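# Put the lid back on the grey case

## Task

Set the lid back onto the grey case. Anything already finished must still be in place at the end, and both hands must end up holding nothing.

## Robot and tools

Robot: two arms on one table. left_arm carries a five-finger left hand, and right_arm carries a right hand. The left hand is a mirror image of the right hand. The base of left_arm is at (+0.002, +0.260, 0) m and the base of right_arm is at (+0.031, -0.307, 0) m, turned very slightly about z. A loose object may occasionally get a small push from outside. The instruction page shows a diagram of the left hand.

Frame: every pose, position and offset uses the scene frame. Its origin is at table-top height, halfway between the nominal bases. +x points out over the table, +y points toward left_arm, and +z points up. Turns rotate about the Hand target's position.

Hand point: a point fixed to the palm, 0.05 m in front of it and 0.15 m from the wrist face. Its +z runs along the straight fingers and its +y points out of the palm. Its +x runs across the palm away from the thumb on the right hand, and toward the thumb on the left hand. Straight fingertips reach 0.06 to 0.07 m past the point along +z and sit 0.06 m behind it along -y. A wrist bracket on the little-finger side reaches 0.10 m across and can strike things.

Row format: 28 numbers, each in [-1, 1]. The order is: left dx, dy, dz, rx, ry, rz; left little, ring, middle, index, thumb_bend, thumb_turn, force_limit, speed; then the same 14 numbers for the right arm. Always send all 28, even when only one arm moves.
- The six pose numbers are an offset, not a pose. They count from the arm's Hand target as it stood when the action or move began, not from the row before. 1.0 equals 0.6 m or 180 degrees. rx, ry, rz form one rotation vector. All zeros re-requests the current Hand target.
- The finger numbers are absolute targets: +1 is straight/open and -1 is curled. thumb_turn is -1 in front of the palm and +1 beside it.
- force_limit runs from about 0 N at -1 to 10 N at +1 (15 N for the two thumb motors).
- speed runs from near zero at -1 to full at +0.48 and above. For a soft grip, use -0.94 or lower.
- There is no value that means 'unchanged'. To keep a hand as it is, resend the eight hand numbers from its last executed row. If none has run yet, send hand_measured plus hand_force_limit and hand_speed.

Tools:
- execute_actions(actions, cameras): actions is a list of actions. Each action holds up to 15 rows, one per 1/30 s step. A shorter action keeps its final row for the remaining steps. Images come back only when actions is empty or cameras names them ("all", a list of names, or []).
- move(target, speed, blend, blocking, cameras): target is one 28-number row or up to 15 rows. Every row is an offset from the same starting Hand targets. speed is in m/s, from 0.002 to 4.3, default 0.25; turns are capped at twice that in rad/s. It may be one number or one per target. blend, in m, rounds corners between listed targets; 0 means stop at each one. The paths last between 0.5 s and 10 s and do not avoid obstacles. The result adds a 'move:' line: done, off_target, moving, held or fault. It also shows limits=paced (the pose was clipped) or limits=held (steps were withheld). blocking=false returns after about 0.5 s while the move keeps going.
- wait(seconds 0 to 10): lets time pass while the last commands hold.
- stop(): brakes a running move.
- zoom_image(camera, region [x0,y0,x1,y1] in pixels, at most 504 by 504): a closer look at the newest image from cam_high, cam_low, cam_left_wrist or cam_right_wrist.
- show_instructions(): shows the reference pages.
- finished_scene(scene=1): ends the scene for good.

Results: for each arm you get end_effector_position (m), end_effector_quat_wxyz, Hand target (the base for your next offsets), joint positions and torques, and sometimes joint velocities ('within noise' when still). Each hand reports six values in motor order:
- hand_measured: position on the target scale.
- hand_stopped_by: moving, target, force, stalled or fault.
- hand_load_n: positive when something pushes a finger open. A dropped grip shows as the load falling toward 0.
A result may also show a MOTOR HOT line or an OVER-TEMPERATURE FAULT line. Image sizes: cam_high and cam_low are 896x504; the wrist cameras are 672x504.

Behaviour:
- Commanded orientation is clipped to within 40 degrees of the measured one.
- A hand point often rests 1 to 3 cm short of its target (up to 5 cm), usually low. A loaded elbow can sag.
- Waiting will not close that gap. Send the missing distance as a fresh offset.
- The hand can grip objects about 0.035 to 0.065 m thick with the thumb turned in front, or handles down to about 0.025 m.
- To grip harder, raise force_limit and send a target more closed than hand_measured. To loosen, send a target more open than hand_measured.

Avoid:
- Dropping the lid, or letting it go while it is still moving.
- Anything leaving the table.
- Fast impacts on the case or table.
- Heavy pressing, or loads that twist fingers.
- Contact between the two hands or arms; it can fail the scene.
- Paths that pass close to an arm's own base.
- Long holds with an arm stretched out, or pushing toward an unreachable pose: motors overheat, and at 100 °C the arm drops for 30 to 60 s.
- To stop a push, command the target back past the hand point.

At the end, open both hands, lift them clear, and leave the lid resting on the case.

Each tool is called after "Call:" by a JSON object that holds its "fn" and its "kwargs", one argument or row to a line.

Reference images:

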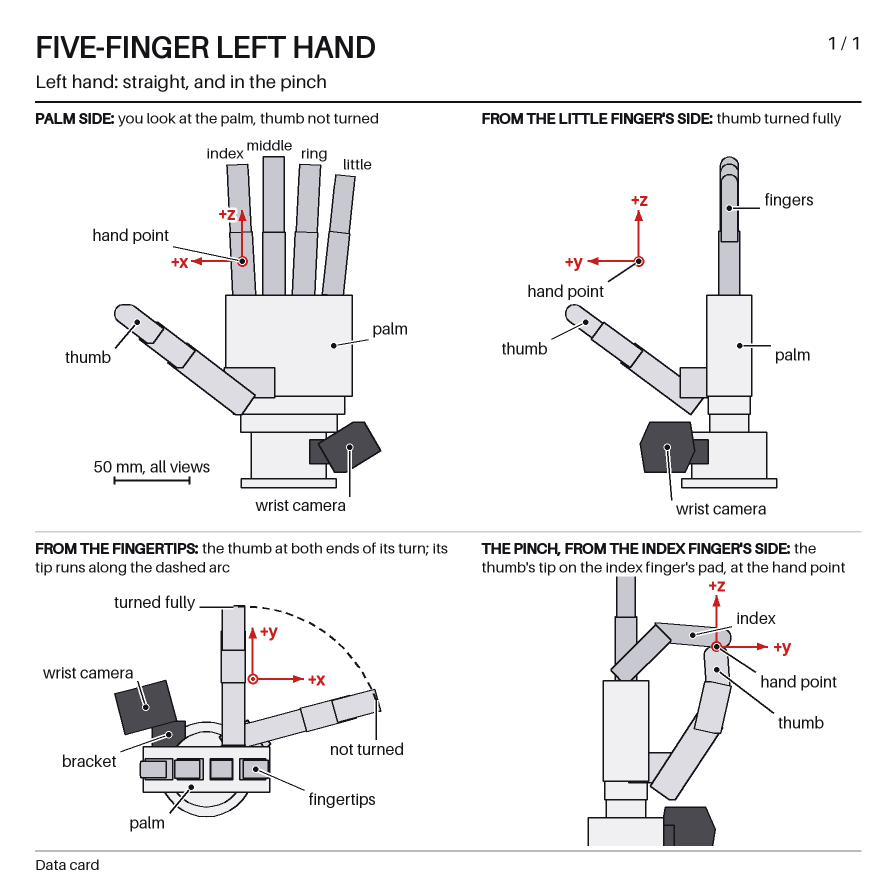

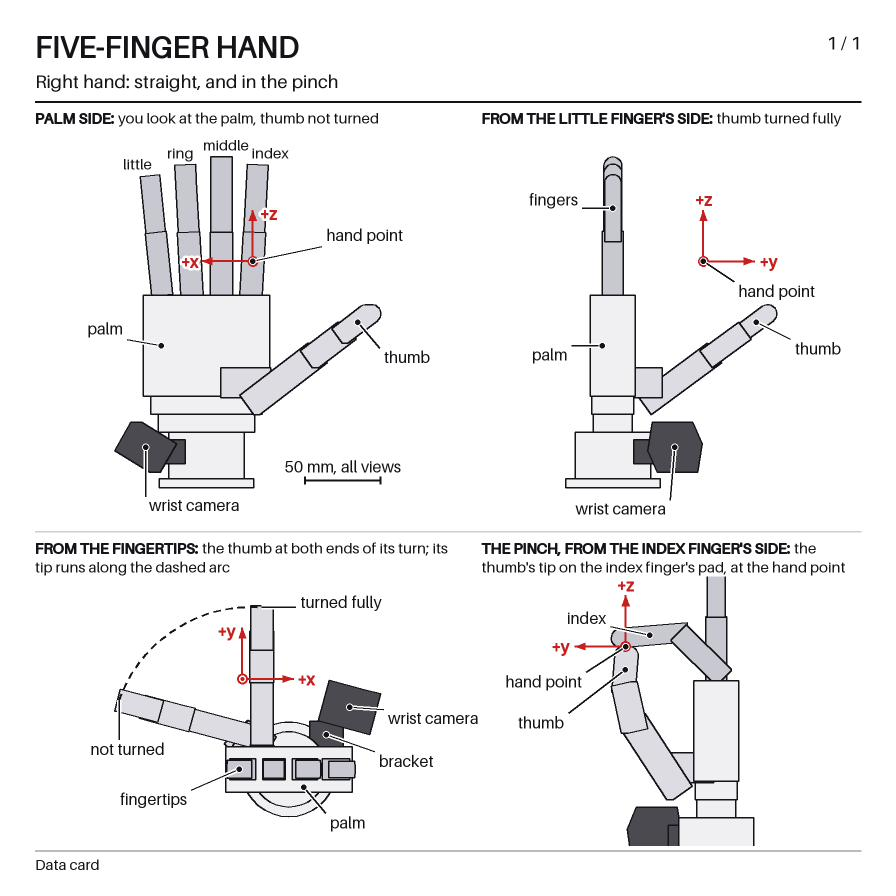

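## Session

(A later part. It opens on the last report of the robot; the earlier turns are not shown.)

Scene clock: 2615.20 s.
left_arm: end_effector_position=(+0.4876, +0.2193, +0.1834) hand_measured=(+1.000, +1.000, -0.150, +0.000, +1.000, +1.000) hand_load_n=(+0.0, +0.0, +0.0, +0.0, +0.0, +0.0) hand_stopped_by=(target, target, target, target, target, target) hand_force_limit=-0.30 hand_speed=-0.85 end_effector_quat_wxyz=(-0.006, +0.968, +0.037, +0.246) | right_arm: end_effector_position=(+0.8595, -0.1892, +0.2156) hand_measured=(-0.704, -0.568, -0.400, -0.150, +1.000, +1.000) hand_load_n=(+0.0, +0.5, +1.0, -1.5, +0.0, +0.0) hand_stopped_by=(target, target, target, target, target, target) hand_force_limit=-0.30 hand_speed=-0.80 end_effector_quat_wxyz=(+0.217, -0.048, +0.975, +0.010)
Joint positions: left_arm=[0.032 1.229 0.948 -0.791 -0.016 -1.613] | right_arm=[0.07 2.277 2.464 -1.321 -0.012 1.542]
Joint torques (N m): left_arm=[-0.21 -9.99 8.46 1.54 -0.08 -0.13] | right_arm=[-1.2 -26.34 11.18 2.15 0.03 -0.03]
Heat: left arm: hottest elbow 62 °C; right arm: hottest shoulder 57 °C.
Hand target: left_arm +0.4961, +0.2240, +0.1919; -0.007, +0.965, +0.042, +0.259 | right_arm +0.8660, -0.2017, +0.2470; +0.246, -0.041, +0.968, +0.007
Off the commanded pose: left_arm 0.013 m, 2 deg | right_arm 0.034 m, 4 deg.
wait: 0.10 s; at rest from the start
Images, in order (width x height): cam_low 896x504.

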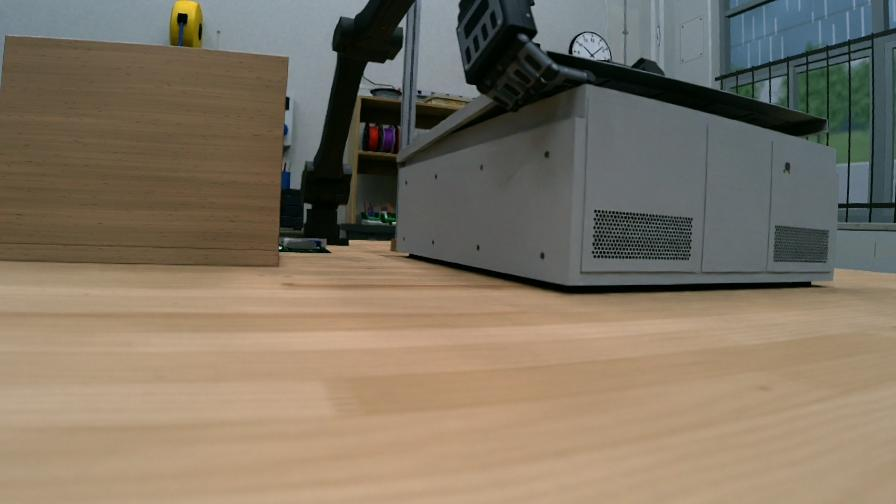

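Call:
{"fn": "zoom_image", "kwargs": {
  "camera": "cam_low",
  "region": [740, 80, 860, 180]
}}

Call:
{"fn": "zoom_image", "kwargs": {
  "camera": "cam_low",
  "region": [480, 20, 660, 180]
}}

Scaled by 4.200 from the camera's 896x504 image, which has a finer 1280x720 frame.

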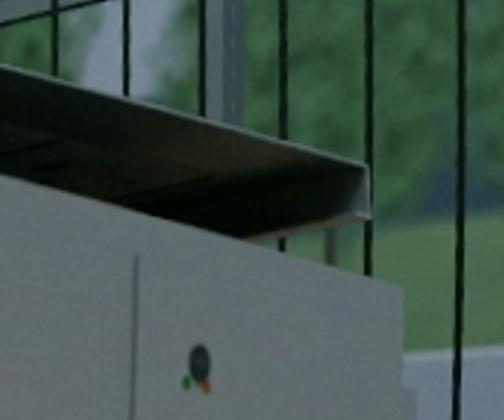

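Scaled by 2.800 from the camera's 896x504 image, which has a finer 1280x720 frame.

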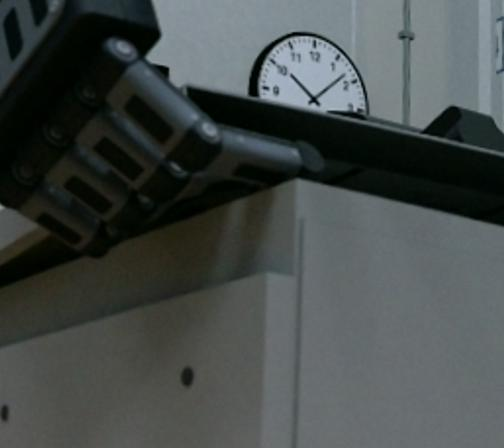

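Call:
{"fn": "move", "kwargs": {
  "target": [
    [0,0.045,0.0,0,0,0,1,1,-0.15,0.0,1,1,-0.3,-0.85,0,0,0,0,0,0,-0.704,-0.568,-0.4,-0.15,1,1,-0.3,-0.8],
    [0,0.05,0.15,0,0,0,1,1,-0.15,0.0,1,1,-0.3,-0.85,0,0,0,0,0,0,-0.704,-0.568,-0.4,-0.15,1,1,-0.3,-0.8]
  ],
  "speed": 0.08,
  "cameras": ["cam_high","cam_left_wrist"]
}}

Scene clock: 2646.60 s.
left_arm: end_effector_position=(+0.4869, +0.2485, +0.2490) hand_measured=(+1.000, +1.000, -0.150, +0.000, +1.000, +1.000) hand_load_n=(+0.0, +0.0, +0.0, +0.0, +0.0, +0.0) hand_stopped_by=(target, target, target, target, target, target) hand_force_limit=-0.30 hand_speed=-0.85 end_effector_quat_wxyz=(-0.005, +0.972, +0.041, +0.231) | right_arm: end_effector_position=(+0.8595, -0.1892, +0.2156) hand_measured=(-0.704, -0.568, -0.400, -0.150, +1.000, +1.000) hand_load_n=(+0.0, +0.0, +1.0, -1.5, +0.0, +0.0) hand_stopped_by=(target, target, target, target, target, target) hand_force_limit=-0.30 hand_speed=-0.80 end_effector_quat_wxyz=(+0.217, -0.048, +0.975, +0.010)
Joint positions: left_arm=[0.111 1.215 1.124 -1.014 0.021 -1.55] | right_arm=[0.07 2.277 2.464 -1.321 -0.012 1.542]
Joint torques (N m): left_arm=[0.09 -11.4 11.12 0.59 0.04 -0.06] | right_arm=[-1.14 -26.4 11.17 2.15 0.03 -0.03]
Heat: left arm: hottest elbow 60 °C; right arm: hottest shoulder 57 °C.
Hand target: left_arm +0.4961, +0.2540, +0.2818; -0.008, +0.965, +0.041, +0.259 | right_arm +0.8660, -0.2017, +0.2470; +0.246, -0.041, +0.968, +0.007
Off the commanded pose: left_arm 0.035 m, 3 deg | right_arm 0.034 m, 4 deg.
move: off_target (left_arm, right_arm)
camera_calibration:
cam_left_wrist: T_world_to_cam=[[0.126635, 0.982846, 0.13408, -0.340549], [0.53282, -0.18141, 0.826555, -0.420731], [0.8367, -0.0332305, -0.546652, -0.143115], [0, 0, 0, 1]] pos_world=[0.387044, 0.253627, 0.315184]
Images, in order (width x height): cam_high 896x504, cam_left_wrist 672x504.

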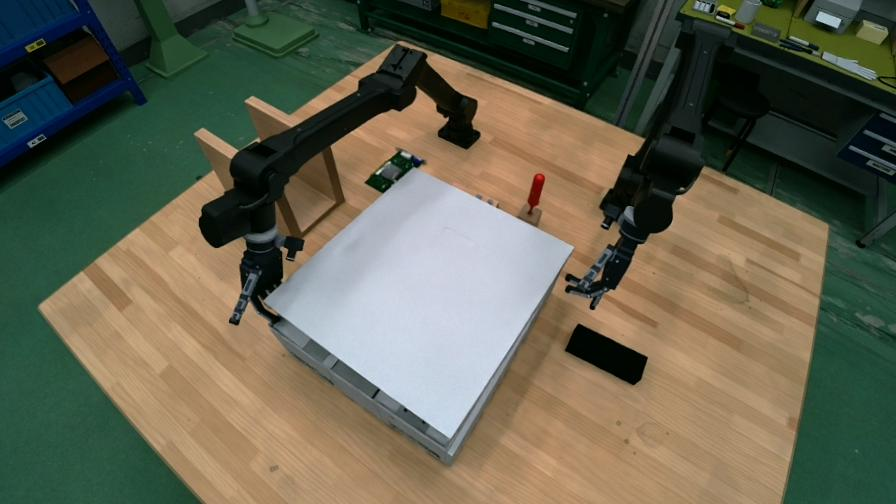

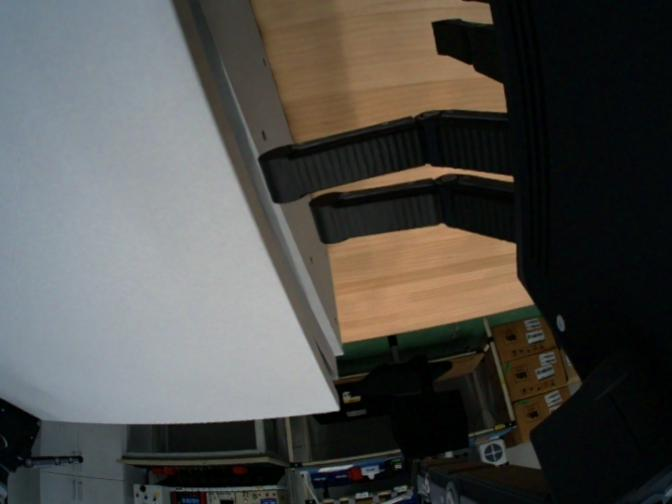

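Call:
{"fn": "move", "kwargs": {
  "target": [
    [0,0,0,0,0,0,1,1,-0.15,0.0,1,1,-0.3,-0.85,0,0,0.05,0,0,0,-0.704,-0.568,-0.4,-0.15,1,1,-0.3,-0.8],
    [0,0,0,0,0,0,1,1,-0.15,0.0,1,1,-0.3,-0.85,0,0,0.05,0,0,0,-0.45,-0.3,-0.15,0.0,1,1,-0.3,-0.8]
  ],
  "speed": 0.05,
  "cameras": ["cam_high","cam_low","cam_right_wrist"]
}}

Scene clock: 2666.67 s.
left_arm: end_effector_position=(+0.4869, +0.2485, +0.2490) hand_measured=(+1.000, +1.000, -0.150, +0.000, +1.000, +1.000) hand_load_n=(+0.0, +0.0, +0.0, +0.0, +0.0, +0.0) hand_stopped_by=(target, target, target, target, target, target) hand_force_limit=-0.30 hand_speed=-0.85 end_effector_quat_wxyz=(-0.005, +0.972, +0.041, +0.231) | right_arm: end_effector_position=(+0.8542, -0.1895, +0.2281) hand_measured=(-0.450, -0.300, -0.150, +0.000, +1.000, +1.000) hand_load_n=(+0.0, +0.0, +1.0, +0.0, +0.0, +0.0) hand_stopped_by=(target, target, target, target, target, target) hand_force_limit=-0.30 hand_speed=-0.80 end_effector_quat_wxyz=(+0.204, -0.048, +0.978, +0.010)
Joint positions: left_arm=[0.111 1.215 1.124 -1.014 0.021 -1.55] | right_arm=[0.07 2.3 2.549 -1.408 -0.012 1.542]
Joint torques (N m): left_arm=[0.38 -10.87 11.3 0.62 0.06 -0.03] | right_arm=[-1.2 -25.47 16.51 1.2 0.03 -0.03]
Heat: left arm: hottest elbow 62 °C; right arm: hottest shoulder 57 °C.
Hand target: left_arm +0.4961, +0.2540, +0.2818; -0.007, +0.965, +0.042, +0.259 | right_arm +0.8659, -0.2017, +0.2773; +0.247, -0.041, +0.968, +0.007
Off the commanded pose: left_arm 0.034 m, 3 deg | right_arm 0.052 m, 5 deg.
move: off_target (left_arm, right_arm); target 2's new numbers were sent with right_arm's hand 0.051 m and 5 deg from that target
camera_calibration:
cam_right_wrist: T_world_to_cam=[[-0.305365, 0.949819, -0.0677974, 0.455217], [0.537115, 0.230597, 0.811377, -0.597643], [0.786295, 0.211351, -0.580578, -0.383875], [0, 0, 0, 1]] pos_world=[0.76185, -0.213427, 0.292907]
Images, in order (width x height): cam_high 896x504, cam_low 896x504, cam_right_wrist 672x504.

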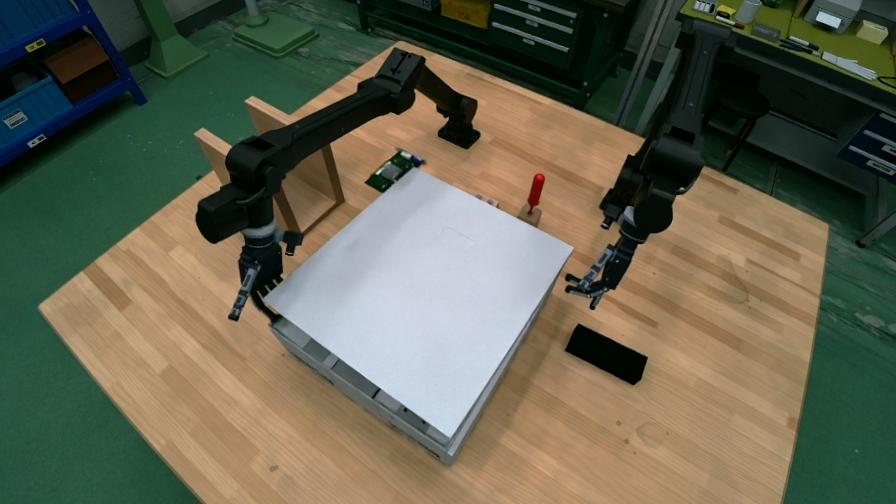

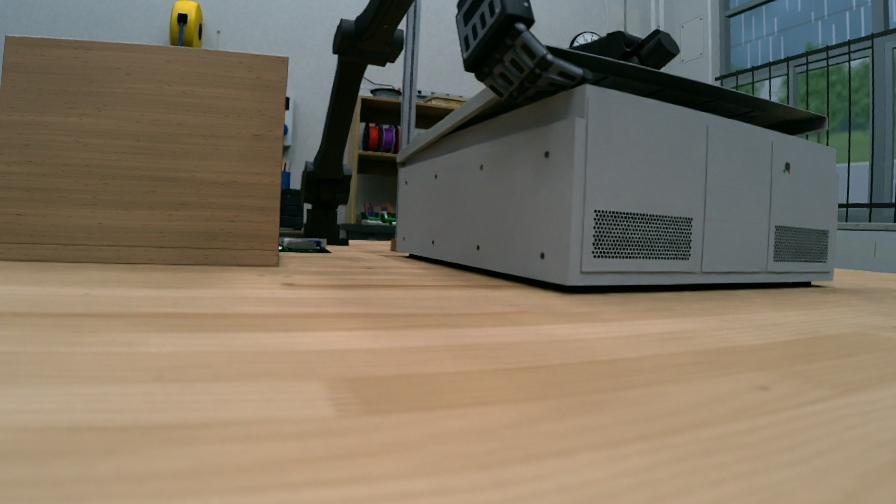

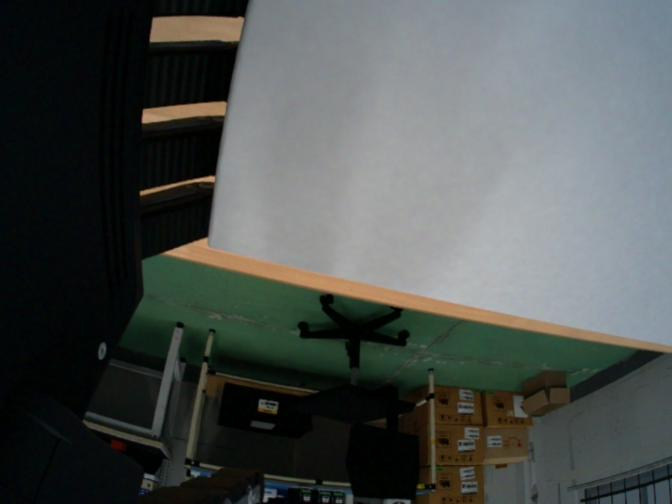

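Call:
{"fn": "move", "kwargs": {
  "target": [0,0,0,0,0,0,1,1,-0.15,0.0,1,1,-0.3,-0.85,0,-0.045,0,0,0,0,-0.45,-0.3,-0.15,0.0,1,1,-0.3,-0.8],
  "speed": 0.05,
  "cameras": ["cam_high","cam_right_wrist"]
}}

Scene clock: 2678.53 s.
left_arm: end_effector_position=(+0.4869, +0.2485, +0.2490) hand_measured=(+1.000, +1.000, -0.150, +0.000, +1.000, +1.000) hand_load_n=(+0.0, +0.0, +0.0, +0.0, -0.5, +0.0) hand_stopped_by=(target, target, target, target, target, target) hand_force_limit=-0.30 hand_speed=-0.85 end_effector_quat_wxyz=(-0.005, +0.972, +0.041, +0.231) | right_arm: end_effector_position=(+0.8541, -0.1982, +0.2287) hand_measured=(-0.450, -0.300, -0.150, +0.000, +1.000, +1.000) hand_load_n=(+3.0, +0.0, +0.0, +0.0, +0.0, +0.0) hand_stopped_by=(target, target, target, target, target, target) hand_force_limit=-0.30 hand_speed=-0.80 end_effector_quat_wxyz=(+0.204, -0.052, +0.977, +0.015)
Joint positions: left_arm=[0.111 1.215 1.124 -1.014 0.021 -1.55] | right_arm=[0.055 2.3 2.549 -1.408 -0.03 1.522]
Joint torques (N m): left_arm=[-0.15 -11.05 11.21 0.68 0.11 -0.05] | right_arm=[-2.67 -25.99 15.42 1.4 0.09 -0.16]
Heat: left arm: hottest elbow 63 °C; right arm: hottest shoulder 57 °C.
Hand target: left_arm +0.4961, +0.2540, +0.2818; -0.007, +0.965, +0.042, +0.259 | right_arm +0.8659, -0.2285, +0.2773; +0.247, -0.041, +0.968, +0.008
Off the commanded pose: left_arm 0.034 m, 3 deg | right_arm 0.059 m, 5 deg.
move: off_target (left_arm, right_arm)
camera_calibration:
cam_right_wrist: T_world_to_cam=[[-0.314991, 0.947215, -0.0597023, 0.469266], [0.534877, 0.22913, 0.813268, -0.594864], [0.78402, 0.224239, -0.578818, -0.377505], [0, 0, 0, 1]] pos_world=[0.761965, -0.223543, 0.293294]
Images, in order (width x height): cam_high 896x504, cam_right_wrist 672x504.

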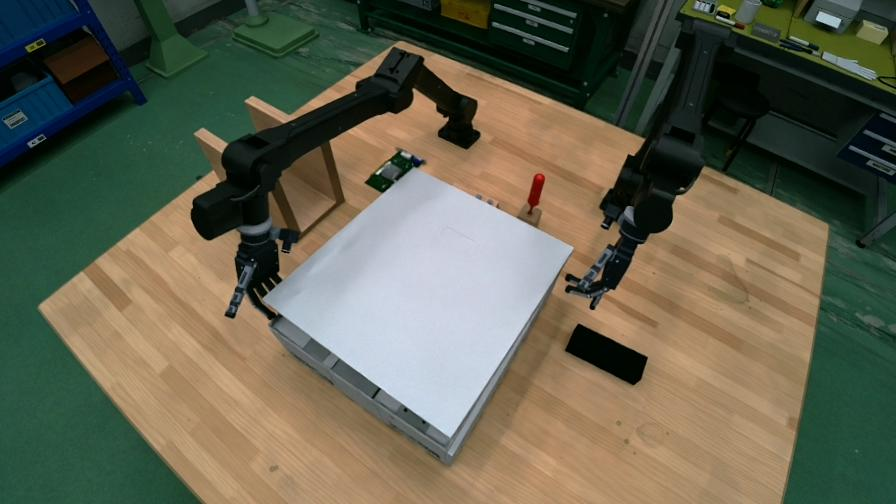

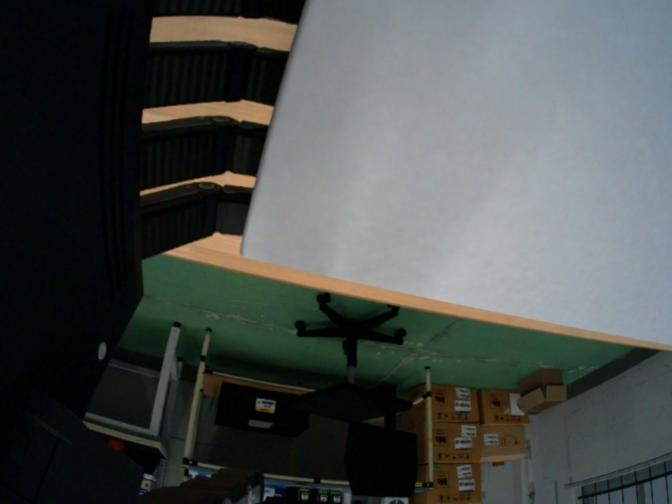

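Call:
{"fn": "zoom_image", "kwargs": {
  "camera": "cam_high",
  "region": [210, 230, 350, 370]
}}

Call:
{"fn": "wait", "kwargs": {
  "seconds": 0.1,
  "cameras": ["cam_low"]
}}

Call:
{"fn": "zoom_image", "kwargs": {
  "camera": "cam_low",
  "region": [440, 10, 640, 160]
}}

Scaled by 3.600 from the camera's 896x504 image, which has a finer 1280x720 frame.

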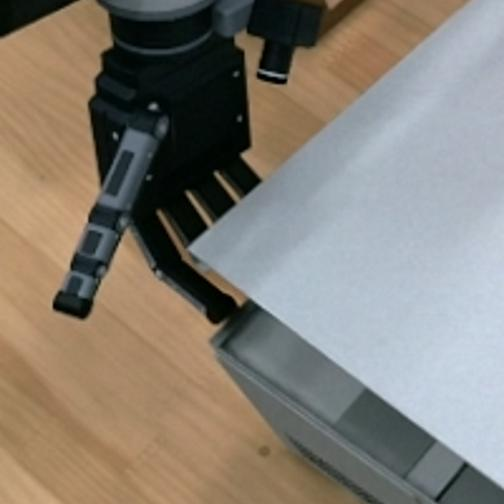

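Scene clock: 2696.73 s.
left_arm: end_effector_position=(+0.4869, +0.2485, +0.2490) hand_measured=(+1.000, +1.000, -0.150, +0.000, +1.000, +1.000) hand_load_n=(+0.0, +0.0, +0.0, +0.0, +0.0, +0.0) hand_stopped_by=(target, target, target, target, target, target) hand_force_limit=-0.30 hand_speed=-0.85 end_effector_quat_wxyz=(-0.005, +0.972, +0.041, +0.231) | right_arm: end_effector_position=(+0.8541, -0.1982, +0.2287) hand_measured=(-0.450, -0.300, -0.150, +0.000, +1.000, +1.000) hand_load_n=(+3.0, +0.0, +0.0, +0.0, +0.0, +0.0) hand_stopped_by=(target, target, target, target, target, target) hand_force_limit=-0.30 hand_speed=-0.80 end_effector_quat_wxyz=(+0.204, -0.052, +0.977, +0.015)
Joint positions: left_arm=[0.111 1.215 1.124 -1.014 0.021 -1.55] | right_arm=[0.055 2.3 2.549 -1.408 -0.03 1.522]
Joint torques (N m): left_arm=[0.15 -10.58 11.14 0.66 0.1 -0.03] | right_arm=[-2.73 -25.93 15.43 1.37 0.09 -0.16]
Heat: left arm: hottest elbow 64 °C; right arm: hottest elbow 57 °C.
Hand target: left_arm +0.4961, +0.2540, +0.2818; -0.007, +0.965, +0.042, +0.259 | right_arm +0.8659, -0.2285, +0.2773; +0.247, -0.041, +0.968, +0.008
Off the commanded pose: left_arm 0.034 m, 3 deg | right_arm 0.059 m, 5 deg.
wait: 0.10 s; at rest from the start
Images, in order (width x height): cam_low 896x504.

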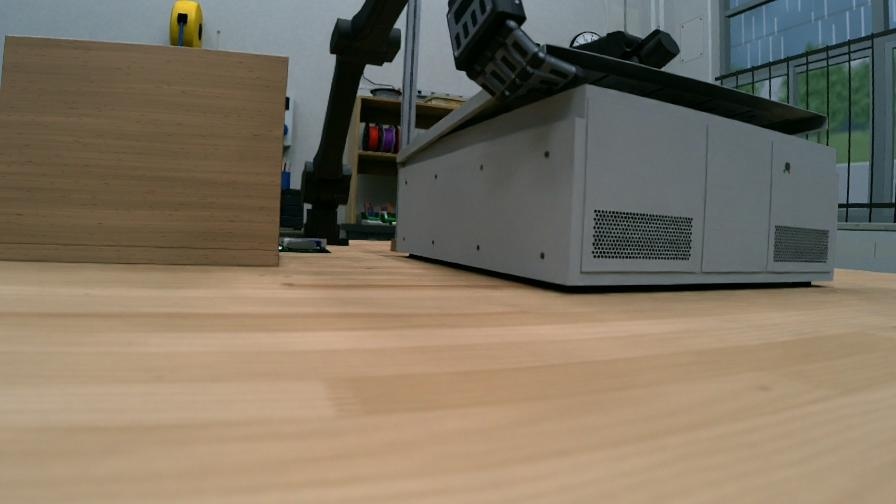

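Scaled by 2.520 from the camera's 896x504 image, which has a finer 1280x720 frame.

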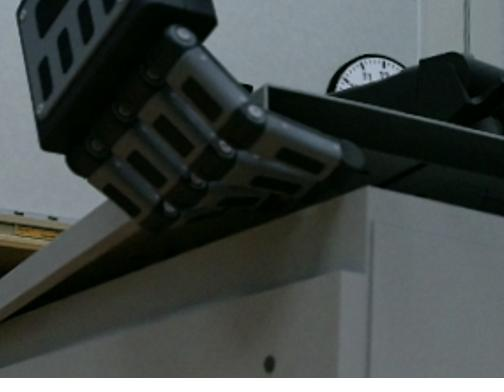

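Call:
{"fn": "move", "kwargs": {
  "target": [0,0,0,0,0,0,1,1,-0.15,0.0,1,1,-0.3,-0.85,0,-0.03,0.01,0,0,0,-0.45,-0.3,-0.15,0.0,1,1,-0.3,-0.8],
  "speed": 0.05,
  "cameras": ["cam_high","cam_right_wrist"]
}}

Scene clock: 2717.83 s.
left_arm: end_effector_position=(+0.4869, +0.2485, +0.2490) hand_measured=(+1.000, +1.000, -0.150, +0.000, +1.000, +1.000) hand_load_n=(+0.0, +0.0, +0.0, +0.0, +0.0, +0.0) hand_stopped_by=(target, target, target, target, target, target) hand_force_limit=-0.30 hand_speed=-0.85 end_effector_quat_wxyz=(-0.005, +0.972, +0.041, +0.231) | right_arm: end_effector_position=(+0.8613, -0.2421, +0.2708) hand_measured=(-0.450, -0.300, -0.150, +0.000, +1.000, +1.000) hand_load_n=(+0.0, +0.5, +0.0, +0.5, +0.0, +0.0) hand_stopped_by=(target, target, target, target, target, target) hand_force_limit=-0.30 hand_speed=-0.80 end_effector_quat_wxyz=(+0.235, -0.038, +0.971, +0.009)
Joint positions: left_arm=[0.111 1.215 1.124 -1.014 0.021 -1.55] | right_arm=[-0.001 2.302 2.644 -1.44 -0.037 1.497]
Joint torques (N m): left_arm=[-0.03 -10.58 11.17 0.7 0.07 -0.02] | right_arm=[-0.56 -22.59 14.43 0.84 -0.22 -0.12]
Heat: left arm: hottest elbow 65 °C; right arm: hottest elbow 58 °C.
Hand target: left_arm +0.4961, +0.2540, +0.2818; -0.007, +0.965, +0.042, +0.259 | right_arm +0.8660, -0.2465, +0.2832; +0.247, -0.041, +0.968, +0.007
Off the commanded pose: left_arm 0.034 m, 3 deg | right_arm 0.014 m, 1 deg.
move: off_target (left_arm, right_arm)
camera_calibration:
cam_right_wrist: T_world_to_cam=[[-0.282227, 0.955876, -0.0815411, 0.495495], [0.489403, 0.216559, 0.844741, -0.595351], [0.825126, 0.198502, -0.528927, -0.404086], [0, 0, 0, 1]] pos_world=[0.76463, -0.264492, 0.329588]
Images, in order (width x height): cam_high 896x504, cam_right_wrist 672x504.

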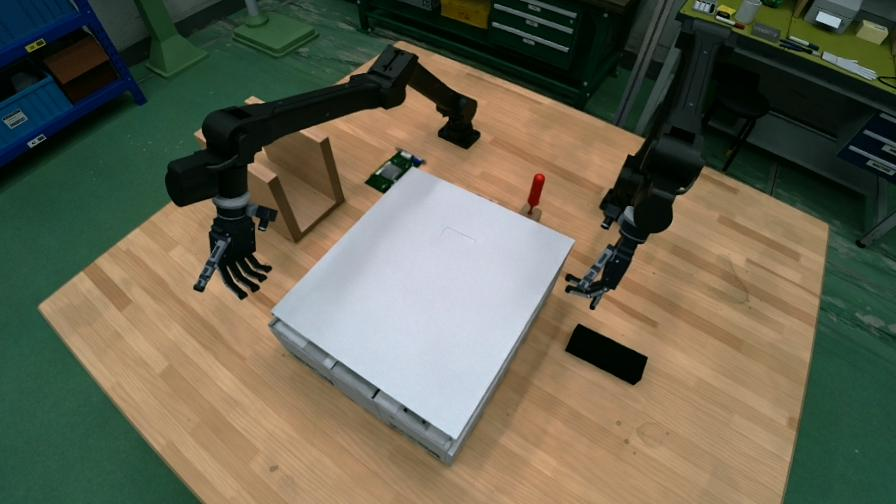

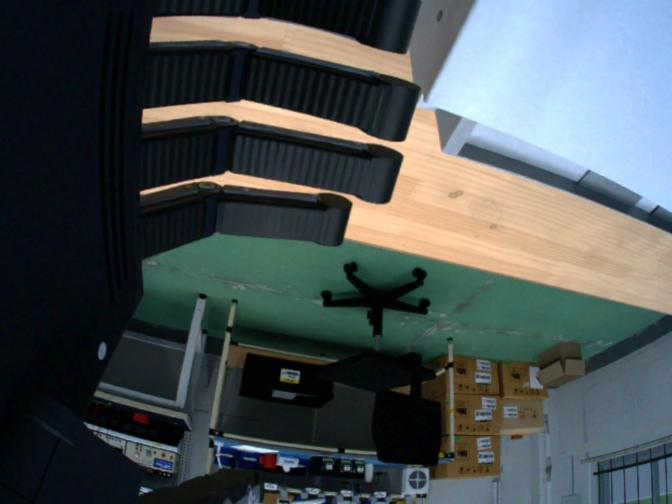

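Call:
{"fn": "zoom_image", "kwargs": {
  "camera": "cam_high",
  "region": [250, 140, 610, 480]
}}

Call:
{"fn": "wait", "kwargs": {
  "seconds": 0.1,
  "cameras": ["cam_low"]
}}

Call:
{"fn": "zoom_image", "kwargs": {
  "camera": "cam_low",
  "region": [380, 60, 620, 220]
}}

Call:
{"fn": "zoom_image", "kwargs": {
  "camera": "cam_low",
  "region": [620, 60, 860, 220]
}}

Scaled by 1.400 from the camera's 896x504 image, which has a finer 1280x720 frame.

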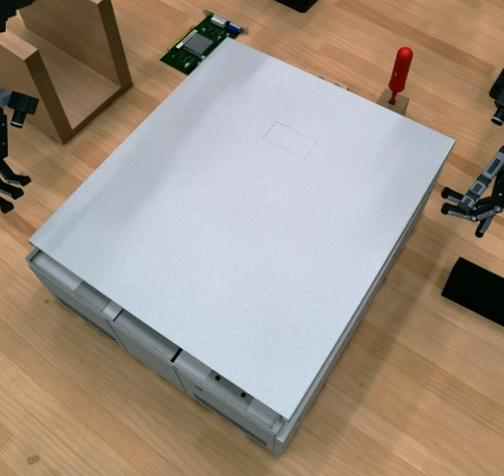

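Scene clock: 2724.57 s.
left_arm: end_effector_position=(+0.4869, +0.2485, +0.2490) hand_measured=(+1.000, +1.000, -0.150, +0.000, +1.000, +1.000) hand_load_n=(+0.0, -0.5, +0.0, +0.0, +0.0, +0.0) hand_stopped_by=(target, target, target, target, target, target) hand_force_limit=-0.30 hand_speed=-0.85 end_effector_quat_wxyz=(-0.005, +0.972, +0.041, +0.231) | right_arm: end_effector_position=(+0.8615, -0.2421, +0.2696) hand_measured=(-0.450, -0.300, -0.150, +0.000, +1.000, +1.000) hand_load_n=(+0.0, +0.0, +0.0, +0.0, +0.0, +0.0) hand_stopped_by=(target, target, target, target, target, target) hand_force_limit=-0.30 hand_speed=-0.80 end_effector_quat_wxyz=(+0.234, -0.038, +0.971, +0.009)
Joint positions: left_arm=[0.111 1.215 1.124 -1.014 0.021 -1.55] | right_arm=[-0.001 2.303 2.644 -1.44 -0.037 1.497]
Joint torques (N m): left_arm=[0.44 -11.28 11.26 0.64 0.02 -0.05] | right_arm=[-0.56 -22.71 14.42 0.8 -0.23 -0.12]
Heat: left arm: hottest elbow 65 °C; right arm: hottest elbow 58 °C.
Hand target: left_arm +0.4961, +0.2540, +0.2818; -0.007, +0.965, +0.042, +0.259 | right_arm +0.8660, -0.2465, +0.2831; +0.246, -0.041, +0.968, +0.007
Off the commanded pose: left_arm 0.034 m, 3 deg | right_arm 0.015 m, 2 deg.
wait: 0.10 s; at rest from the start
Images, in order (width x height): cam_low 896x504.

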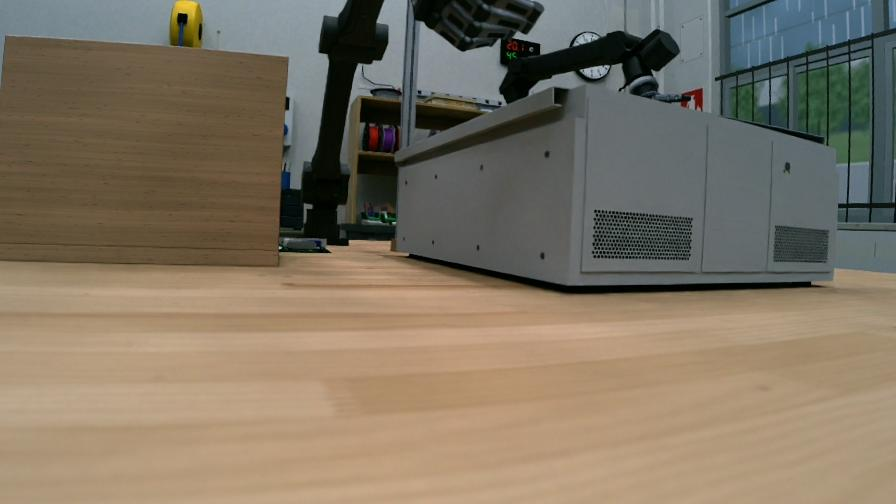

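Scaled by 2.100 from the camera's 896x504 image, which has a finer 1280x720 frame.

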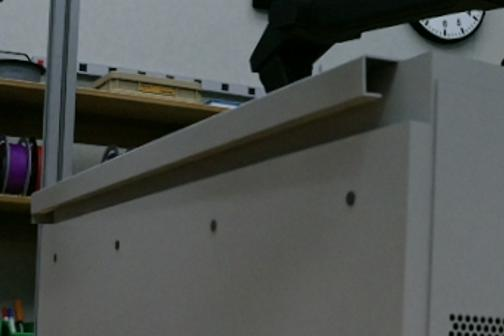

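Scaled by 2.100 from the camera's 896x504 image, which has a finer 1280x720 frame.

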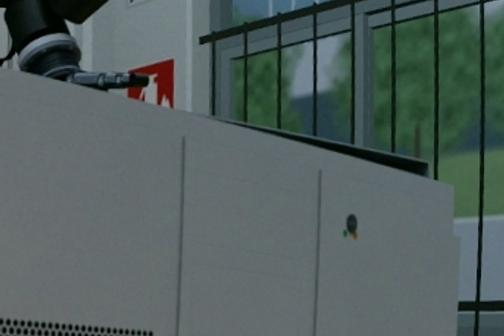

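Call:
{"fn": "move", "kwargs": {
  "target": [
    [0,0,0.28,0,0,0,1,1,1,1,1,1,-0.3,-0.5,0,-0.05,0,0,0,0,-0.45,-0.3,-0.15,0.0,1,1,-0.3,-0.8],
    [-0.427,-0.482,0.28,0.125,0.1378,-0.5011,1,1,1,1,1,1,-0.3,-0.5,0,-0.05,0,0,0,0,-0.45,-0.3,-0.15,0.0,1,1,-0.3,-0.8]
  ],
  "speed": 0.2,
  "blend": [0.06,0],
  "cameras": ["cam_high","cam_low","cam_left_wrist"]
}}

Scene clock: 2844.33 s.
left_arm: end_effector_position=(+0.2400, -0.0303, +0.4393) hand_measured=(+1.000, +1.000, +1.000, +1.000, +1.000, +1.000) hand_load_n=(+0.0, +0.0, +0.0, +0.0, +0.0, +0.0) hand_stopped_by=(target, target, target, target, target, target) hand_force_limit=-0.30 hand_speed=-0.50 end_effector_quat_wxyz=(+0.020, +0.720, -0.666, +0.195) | right_arm: end_effector_position=(+0.8615, -0.2663, +0.2702) hand_measured=(-0.450, -0.300, -0.150, +0.000, +1.000, +1.000) hand_load_n=(+0.0, +0.0, +0.0, +0.0, +0.0, +0.0) hand_stopped_by=(target, target, target, target, target, target) hand_force_limit=-0.30 hand_speed=-0.80 end_effector_quat_wxyz=(+0.234, -0.040, +0.971, +0.010)
Joint positions: left_arm=[-0.678 1.211 1.709 -1.679 0.066 -0.769] | right_arm=[-0.036 2.312 2.661 -1.45 -0.056 1.463]
Joint torques (N m): left_arm=[-1.03 -6.89 9.5 0.44 0.08 0] | right_arm=[-1.08 -22.65 14.42 0.79 -0.25 -0.15]
Heat: left arm: hottest elbow 67 °C; right arm: hottest elbow 59 °C.
Hand target: left_arm +0.2399, -0.0352, +0.4497; +0.000, +0.722, -0.692, +0.000 | right_arm +0.8660, -0.2765, +0.2830; +0.246, -0.041, +0.968, +0.007
Off the commanded pose: left_arm 0.012 m, 23 deg | right_arm 0.017 m, 1 deg.
joint sent to its limit (left arm) — joint 4 (wrist pitch), lower limit. The joint targets are off in orientation, not in position.
move: off_target (left_arm, right_arm)
camera_calibration:
cam_left_wrist: T_world_to_cam=[[0.935526, -0.118948, 0.332629, -0.375626], [-0.322881, -0.669922, 0.668545, -0.237042], [0.143313, -0.732841, -0.665135, 0.355537], [0, 0, 0, 1]] pos_world=[0.223919, 0.0570724, 0.519898]
Images, in order (width x height): cam_high 896x504, cam_low 896x504, cam_left_wrist 672x504.

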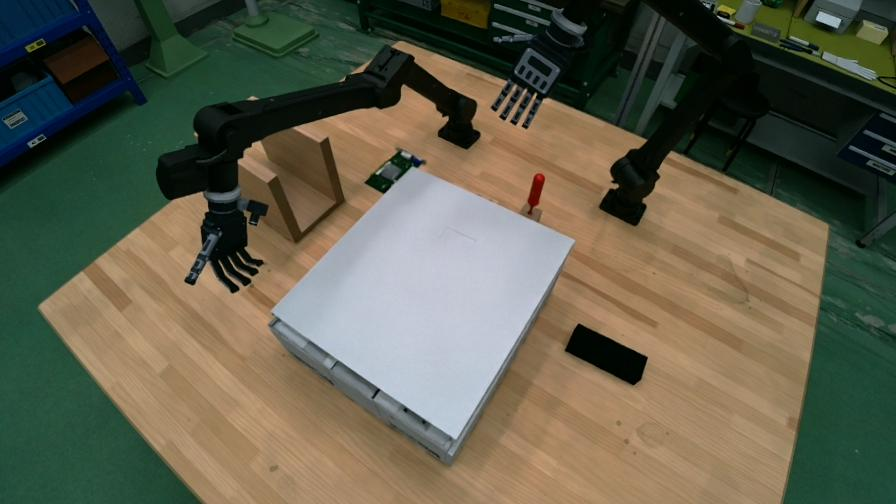

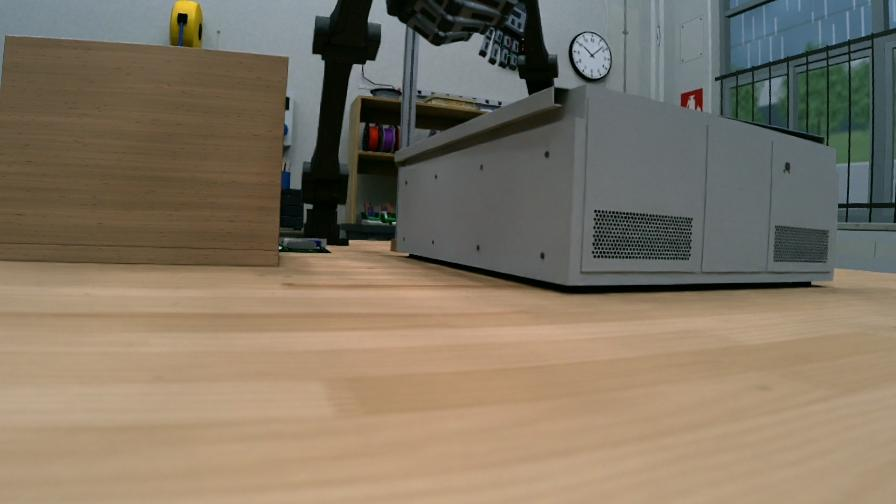

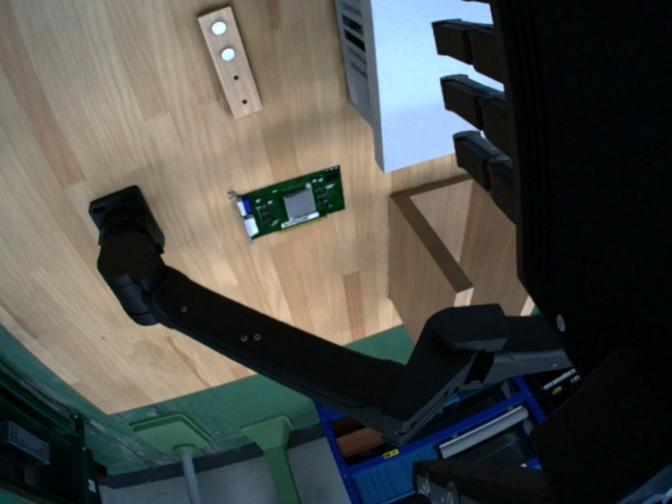

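Call:
{"fn": "move", "kwargs": {
  "target": [0,0,-0.35,0,0,0,1,1,1,1,1,1,-0.3,-0.5,0,0,0,0,0,0,-0.45,-0.3,-0.15,0.0,1,1,-0.3,-0.8],
  "speed": 0.15,
  "cameras": ["cam_high","cam_left_wrist"]
}}

Scene clock: 2867.83 s.
left_arm: end_effector_position=(+0.2384, -0.0296, +0.2413) hand_measured=(+1.000, +1.000, +1.000, +1.000, +1.000, +1.000) hand_load_n=(+0.5, +0.0, +0.0, +0.0, +0.0, +0.0) hand_stopped_by=(target, target, target, target, target, target) hand_force_limit=-0.30 hand_speed=-0.50 end_effector_quat_wxyz=(+0.001, +0.726, -0.688, -0.003) | right_arm: end_effector_position=(+0.8615, -0.2663, +0.2702) hand_measured=(-0.450, -0.300, -0.150, +0.000, +1.000, +1.000) hand_load_n=(+0.0, +0.0, +0.0, +0.0, +0.0, +0.0) hand_stopped_by=(target, target, target, target, target, target) hand_force_limit=-0.30 hand_speed=-0.80 end_effector_quat_wxyz=(+0.234, -0.040, +0.971, +0.010)
Joint positions: left_arm=[-0.713 1.363 1.347 -1.562 0.002 -0.767] | right_arm=[-0.036 2.312 2.661 -1.45 -0.056 1.463]
Joint torques (N m): left_arm=[-1.79 -10.05 7.49 0.44 -0.15 -0.1] | right_arm=[-1.14 -22.71 14.41 0.8 -0.25 -0.15]
Heat: left arm: hottest elbow 67 °C; right arm: hottest elbow 59 °C.
Hand target: left_arm +0.2398, -0.0352, +0.2398; +0.000, +0.722, -0.692, +0.000 | right_arm +0.8660, -0.2765, +0.2830; +0.246, -0.041, +0.968, +0.007
Off the commanded pose: left_arm 0.006 m, 1 deg | right_arm 0.017 m, 1 deg.
move: off_target (right_arm)
camera_calibration:
cam_left_wrist: T_world_to_cam=[[0.979889, -0.197509, 0.0284259, -0.24762], [-0.184667, -0.843611, 0.5042, -0.10312], [-0.0756037, -0.49931, -0.863119, 0.331449], [0, 0, 0, 1]] pos_world=[0.248656, 0.0295954, 0.345112]
Images, in order (width x height): cam_high 896x504, cam_left_wrist 672x504.

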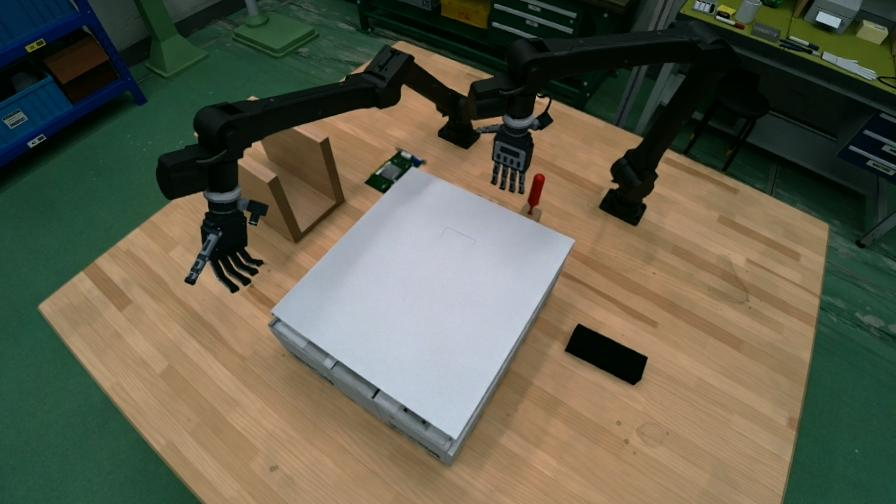

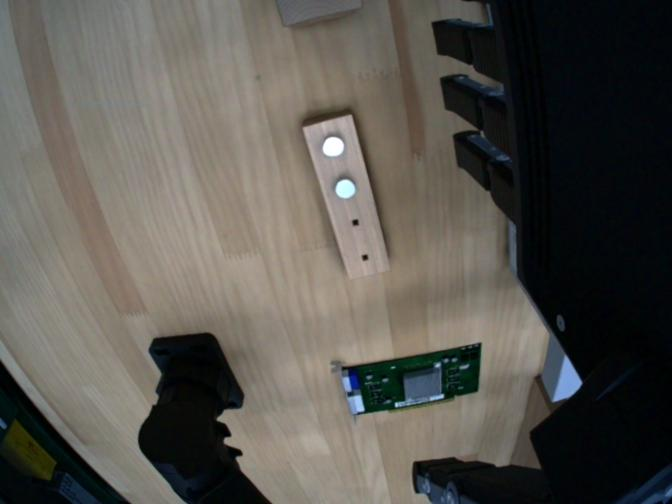

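Call:
{"fn": "move", "kwargs": {
  "target": [
    [0,0,-0.055,0,0,0,1,1,1,1,1,1,-0.3,-0.5,0,0,0,0,0,0,-0.45,-0.3,-0.15,0.0,1,1,-0.3,-0.8],
    [0.09,0,-0.055,0,0,0,1,1,1,1,1,1,-0.3,-0.5,0,0,0,0,0,0,-0.45,-0.3,-0.15,0.0,1,1,-0.3,-0.8]
  ],
  "speed": 0.1,
  "cameras": ["cam_high","cam_left_wrist"]
}}

Scene clock: 2880.63 s.
left_arm: end_effector_position=(+0.2773, -0.0274, +0.1980) hand_measured=(+1.000, +1.000, +1.000, +1.000, +1.000, +1.000) hand_load_n=(+0.0, +0.0, +0.0, +0.0, +0.0, +0.0) hand_stopped_by=(target, target, target, target, target, target) hand_force_limit=-0.30 hand_speed=-0.50 end_effector_quat_wxyz=(+0.002, +0.722, -0.692, -0.016) | right_arm: end_effector_position=(+0.8615, -0.2663, +0.2702) hand_measured=(-0.450, -0.300, -0.150, +0.000, +1.000, +1.000) hand_load_n=(+0.0, +0.0, +0.0, +0.0, +0.0, +0.0) hand_stopped_by=(target, target, target, target, target, target) hand_force_limit=-0.30 hand_speed=-0.80 end_effector_quat_wxyz=(+0.234, -0.040, +0.971, +0.010)
Joint positions: left_arm=[-0.65 1.466 1.337 -1.475 0 -0.693] | right_arm=[-0.036 2.312 2.661 -1.45 -0.056 1.463]
Joint torques (N m): left_arm=[-0.15 -10.4 10.26 0.09 -0.11 -0.03] | right_arm=[-1.08 -22.71 14.42 0.79 -0.25 -0.15]
Heat: left arm: hottest elbow 64 °C; right arm: hottest elbow 59 °C.
Hand target: left_arm +0.2938, -0.0353, +0.2068; +0.000, +0.722, -0.692, +0.000 | right_arm +0.8660, -0.2765, +0.2830; +0.246, -0.041, +0.968, +0.007
Off the commanded pose: left_arm 0.020 m, 2 deg | right_arm 0.017 m, 1 deg.
move: off_target (left_arm, right_arm)
camera_calibration:
cam_left_wrist: T_world_to_cam=[[0.977884, -0.209081, 0.00535371, -0.279285], [-0.184506, -0.850322, 0.49286, -0.0702103], [-0.0984954, -0.482947, -0.870092, 0.306329], [0, 0, 0, 1]] pos_world=[0.290326, 0.0298462, 0.302633]
Images, in order (width x height): cam_high 896x504, cam_left_wrist 672x504.

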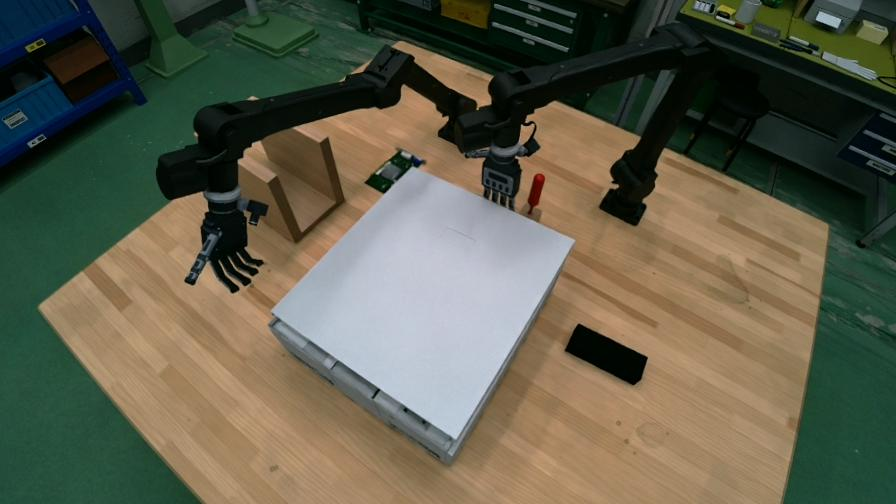

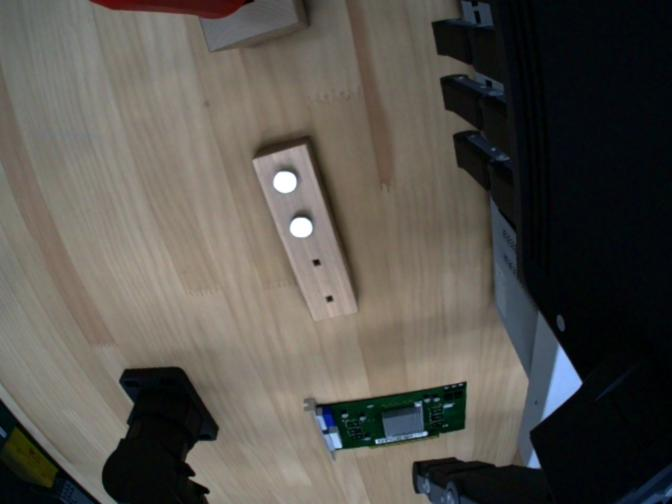

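Call:
{"fn": "move", "kwargs": {
  "target": [0.045,0,0.005,0,0,0,1,1,1,1,1,1,-0.3,-0.5,0,0,0,0,0,0,-0.45,-0.3,-0.15,0.0,1,1,-0.3,-0.8],
  "speed": 0.04,
  "cameras": ["cam_high","cam_left_wrist"]
}}

Call:
{"fn": "zoom_image", "kwargs": {
  "camera": "cam_high",
  "region": [400, 140, 600, 270]
}}

Scene clock: 2893.90 s.
left_arm: end_effector_position=(+0.2941, -0.0279, +0.2002) hand_measured=(+1.000, +1.000, +1.000, +1.000, +1.000, +1.000) hand_load_n=(+0.0, -0.5, -0.5, -0.5, +0.0, +0.0) hand_stopped_by=(target, target, target, target, target, target) hand_force_limit=-0.30 hand_speed=-0.50 end_effector_quat_wxyz=(+0.006, +0.714, -0.699, -0.023) | right_arm: end_effector_position=(+0.8615, -0.2663, +0.2702) hand_measured=(-0.450, -0.300, -0.150, +0.000, +1.000, +1.000) hand_load_n=(+0.0, +0.0, +0.0, +0.0, -0.5, -0.5) hand_stopped_by=(target, target, target, target, target, target) hand_force_limit=-0.30 hand_speed=-0.80 end_effector_quat_wxyz=(+0.234, -0.040, +0.971, +0.010)
Joint positions: left_arm=[-0.627 1.515 1.394 -1.498 0.005 -0.649] | right_arm=[-0.036 2.312 2.661 -1.45 -0.056 1.463]
Joint torques (N m): left_arm=[1.32 -11.05 11.1 0.64 -0.32 -0.07] | right_arm=[-1.08 -22.71 14.43 0.79 -0.24 -0.15]
Heat: left arm: hottest elbow 64 °C; right arm: hottest elbow 59 °C.
Hand target: left_arm +0.3209, -0.0351, +0.2097; +0.000, +0.722, -0.692, +0.000 | right_arm +0.8660, -0.2765, +0.2830; +0.246, -0.041, +0.968, +0.007
Off the commanded pose: left_arm 0.029 m, 3 deg | right_arm 0.017 m, 1 deg.
move: off_target (left_arm, right_arm)
camera_calibration:
cam_left_wrist: T_world_to_cam=[[0.973296, -0.22929, -0.0109774, -0.291813], [-0.19423, -0.848074, 0.492996, -0.0657415], [-0.122349, -0.477699, -0.869962, 0.316709], [0, 0, 0, 1]] pos_world=[0.31, 0.0286279, 0.304732]
Images, in order (width x height): cam_high 896x504, cam_left_wrist 672x504.

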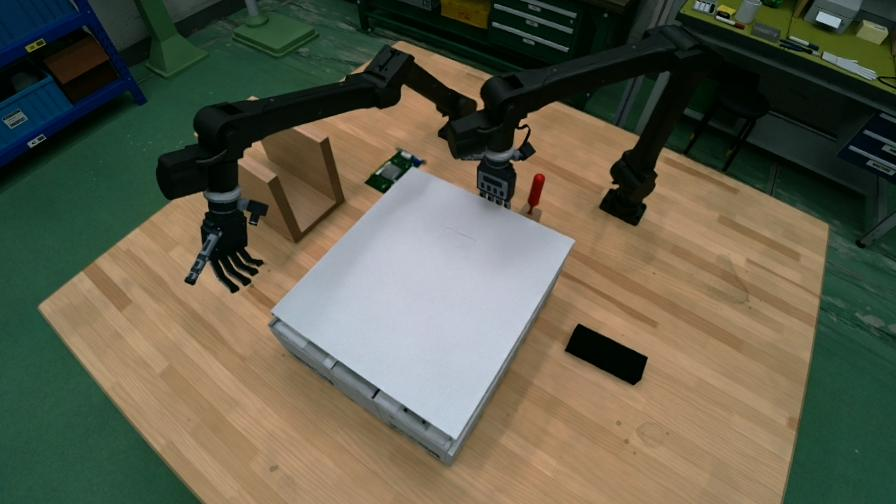

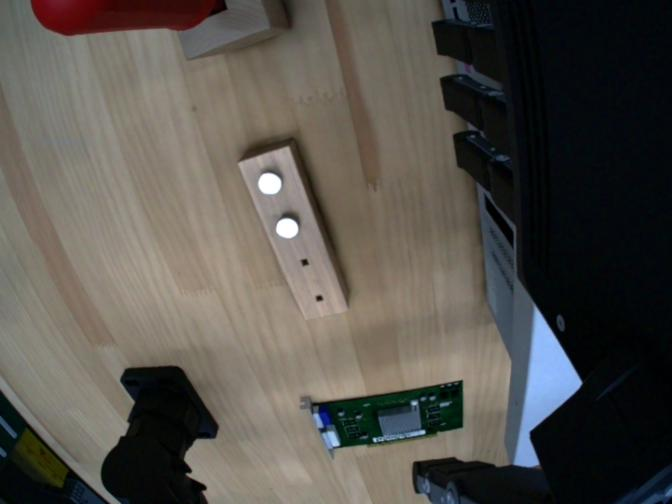

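Scaled by 2.520 from the camera's 896x504 image, which has a finer 1280x720 frame.

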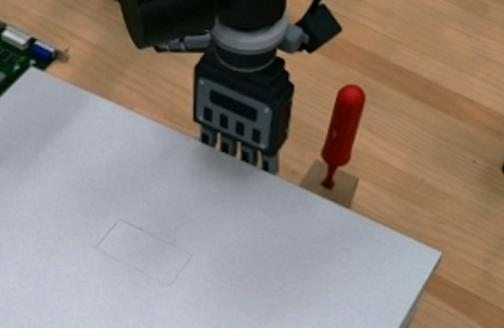

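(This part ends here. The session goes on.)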